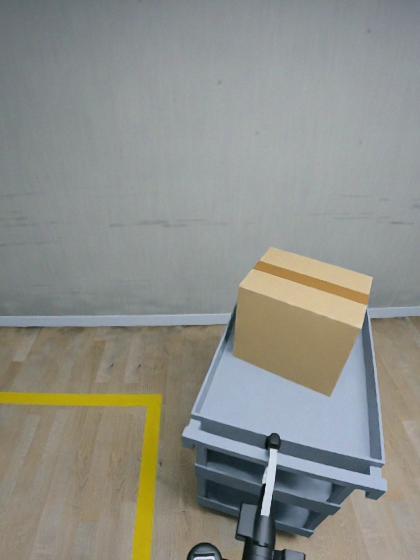

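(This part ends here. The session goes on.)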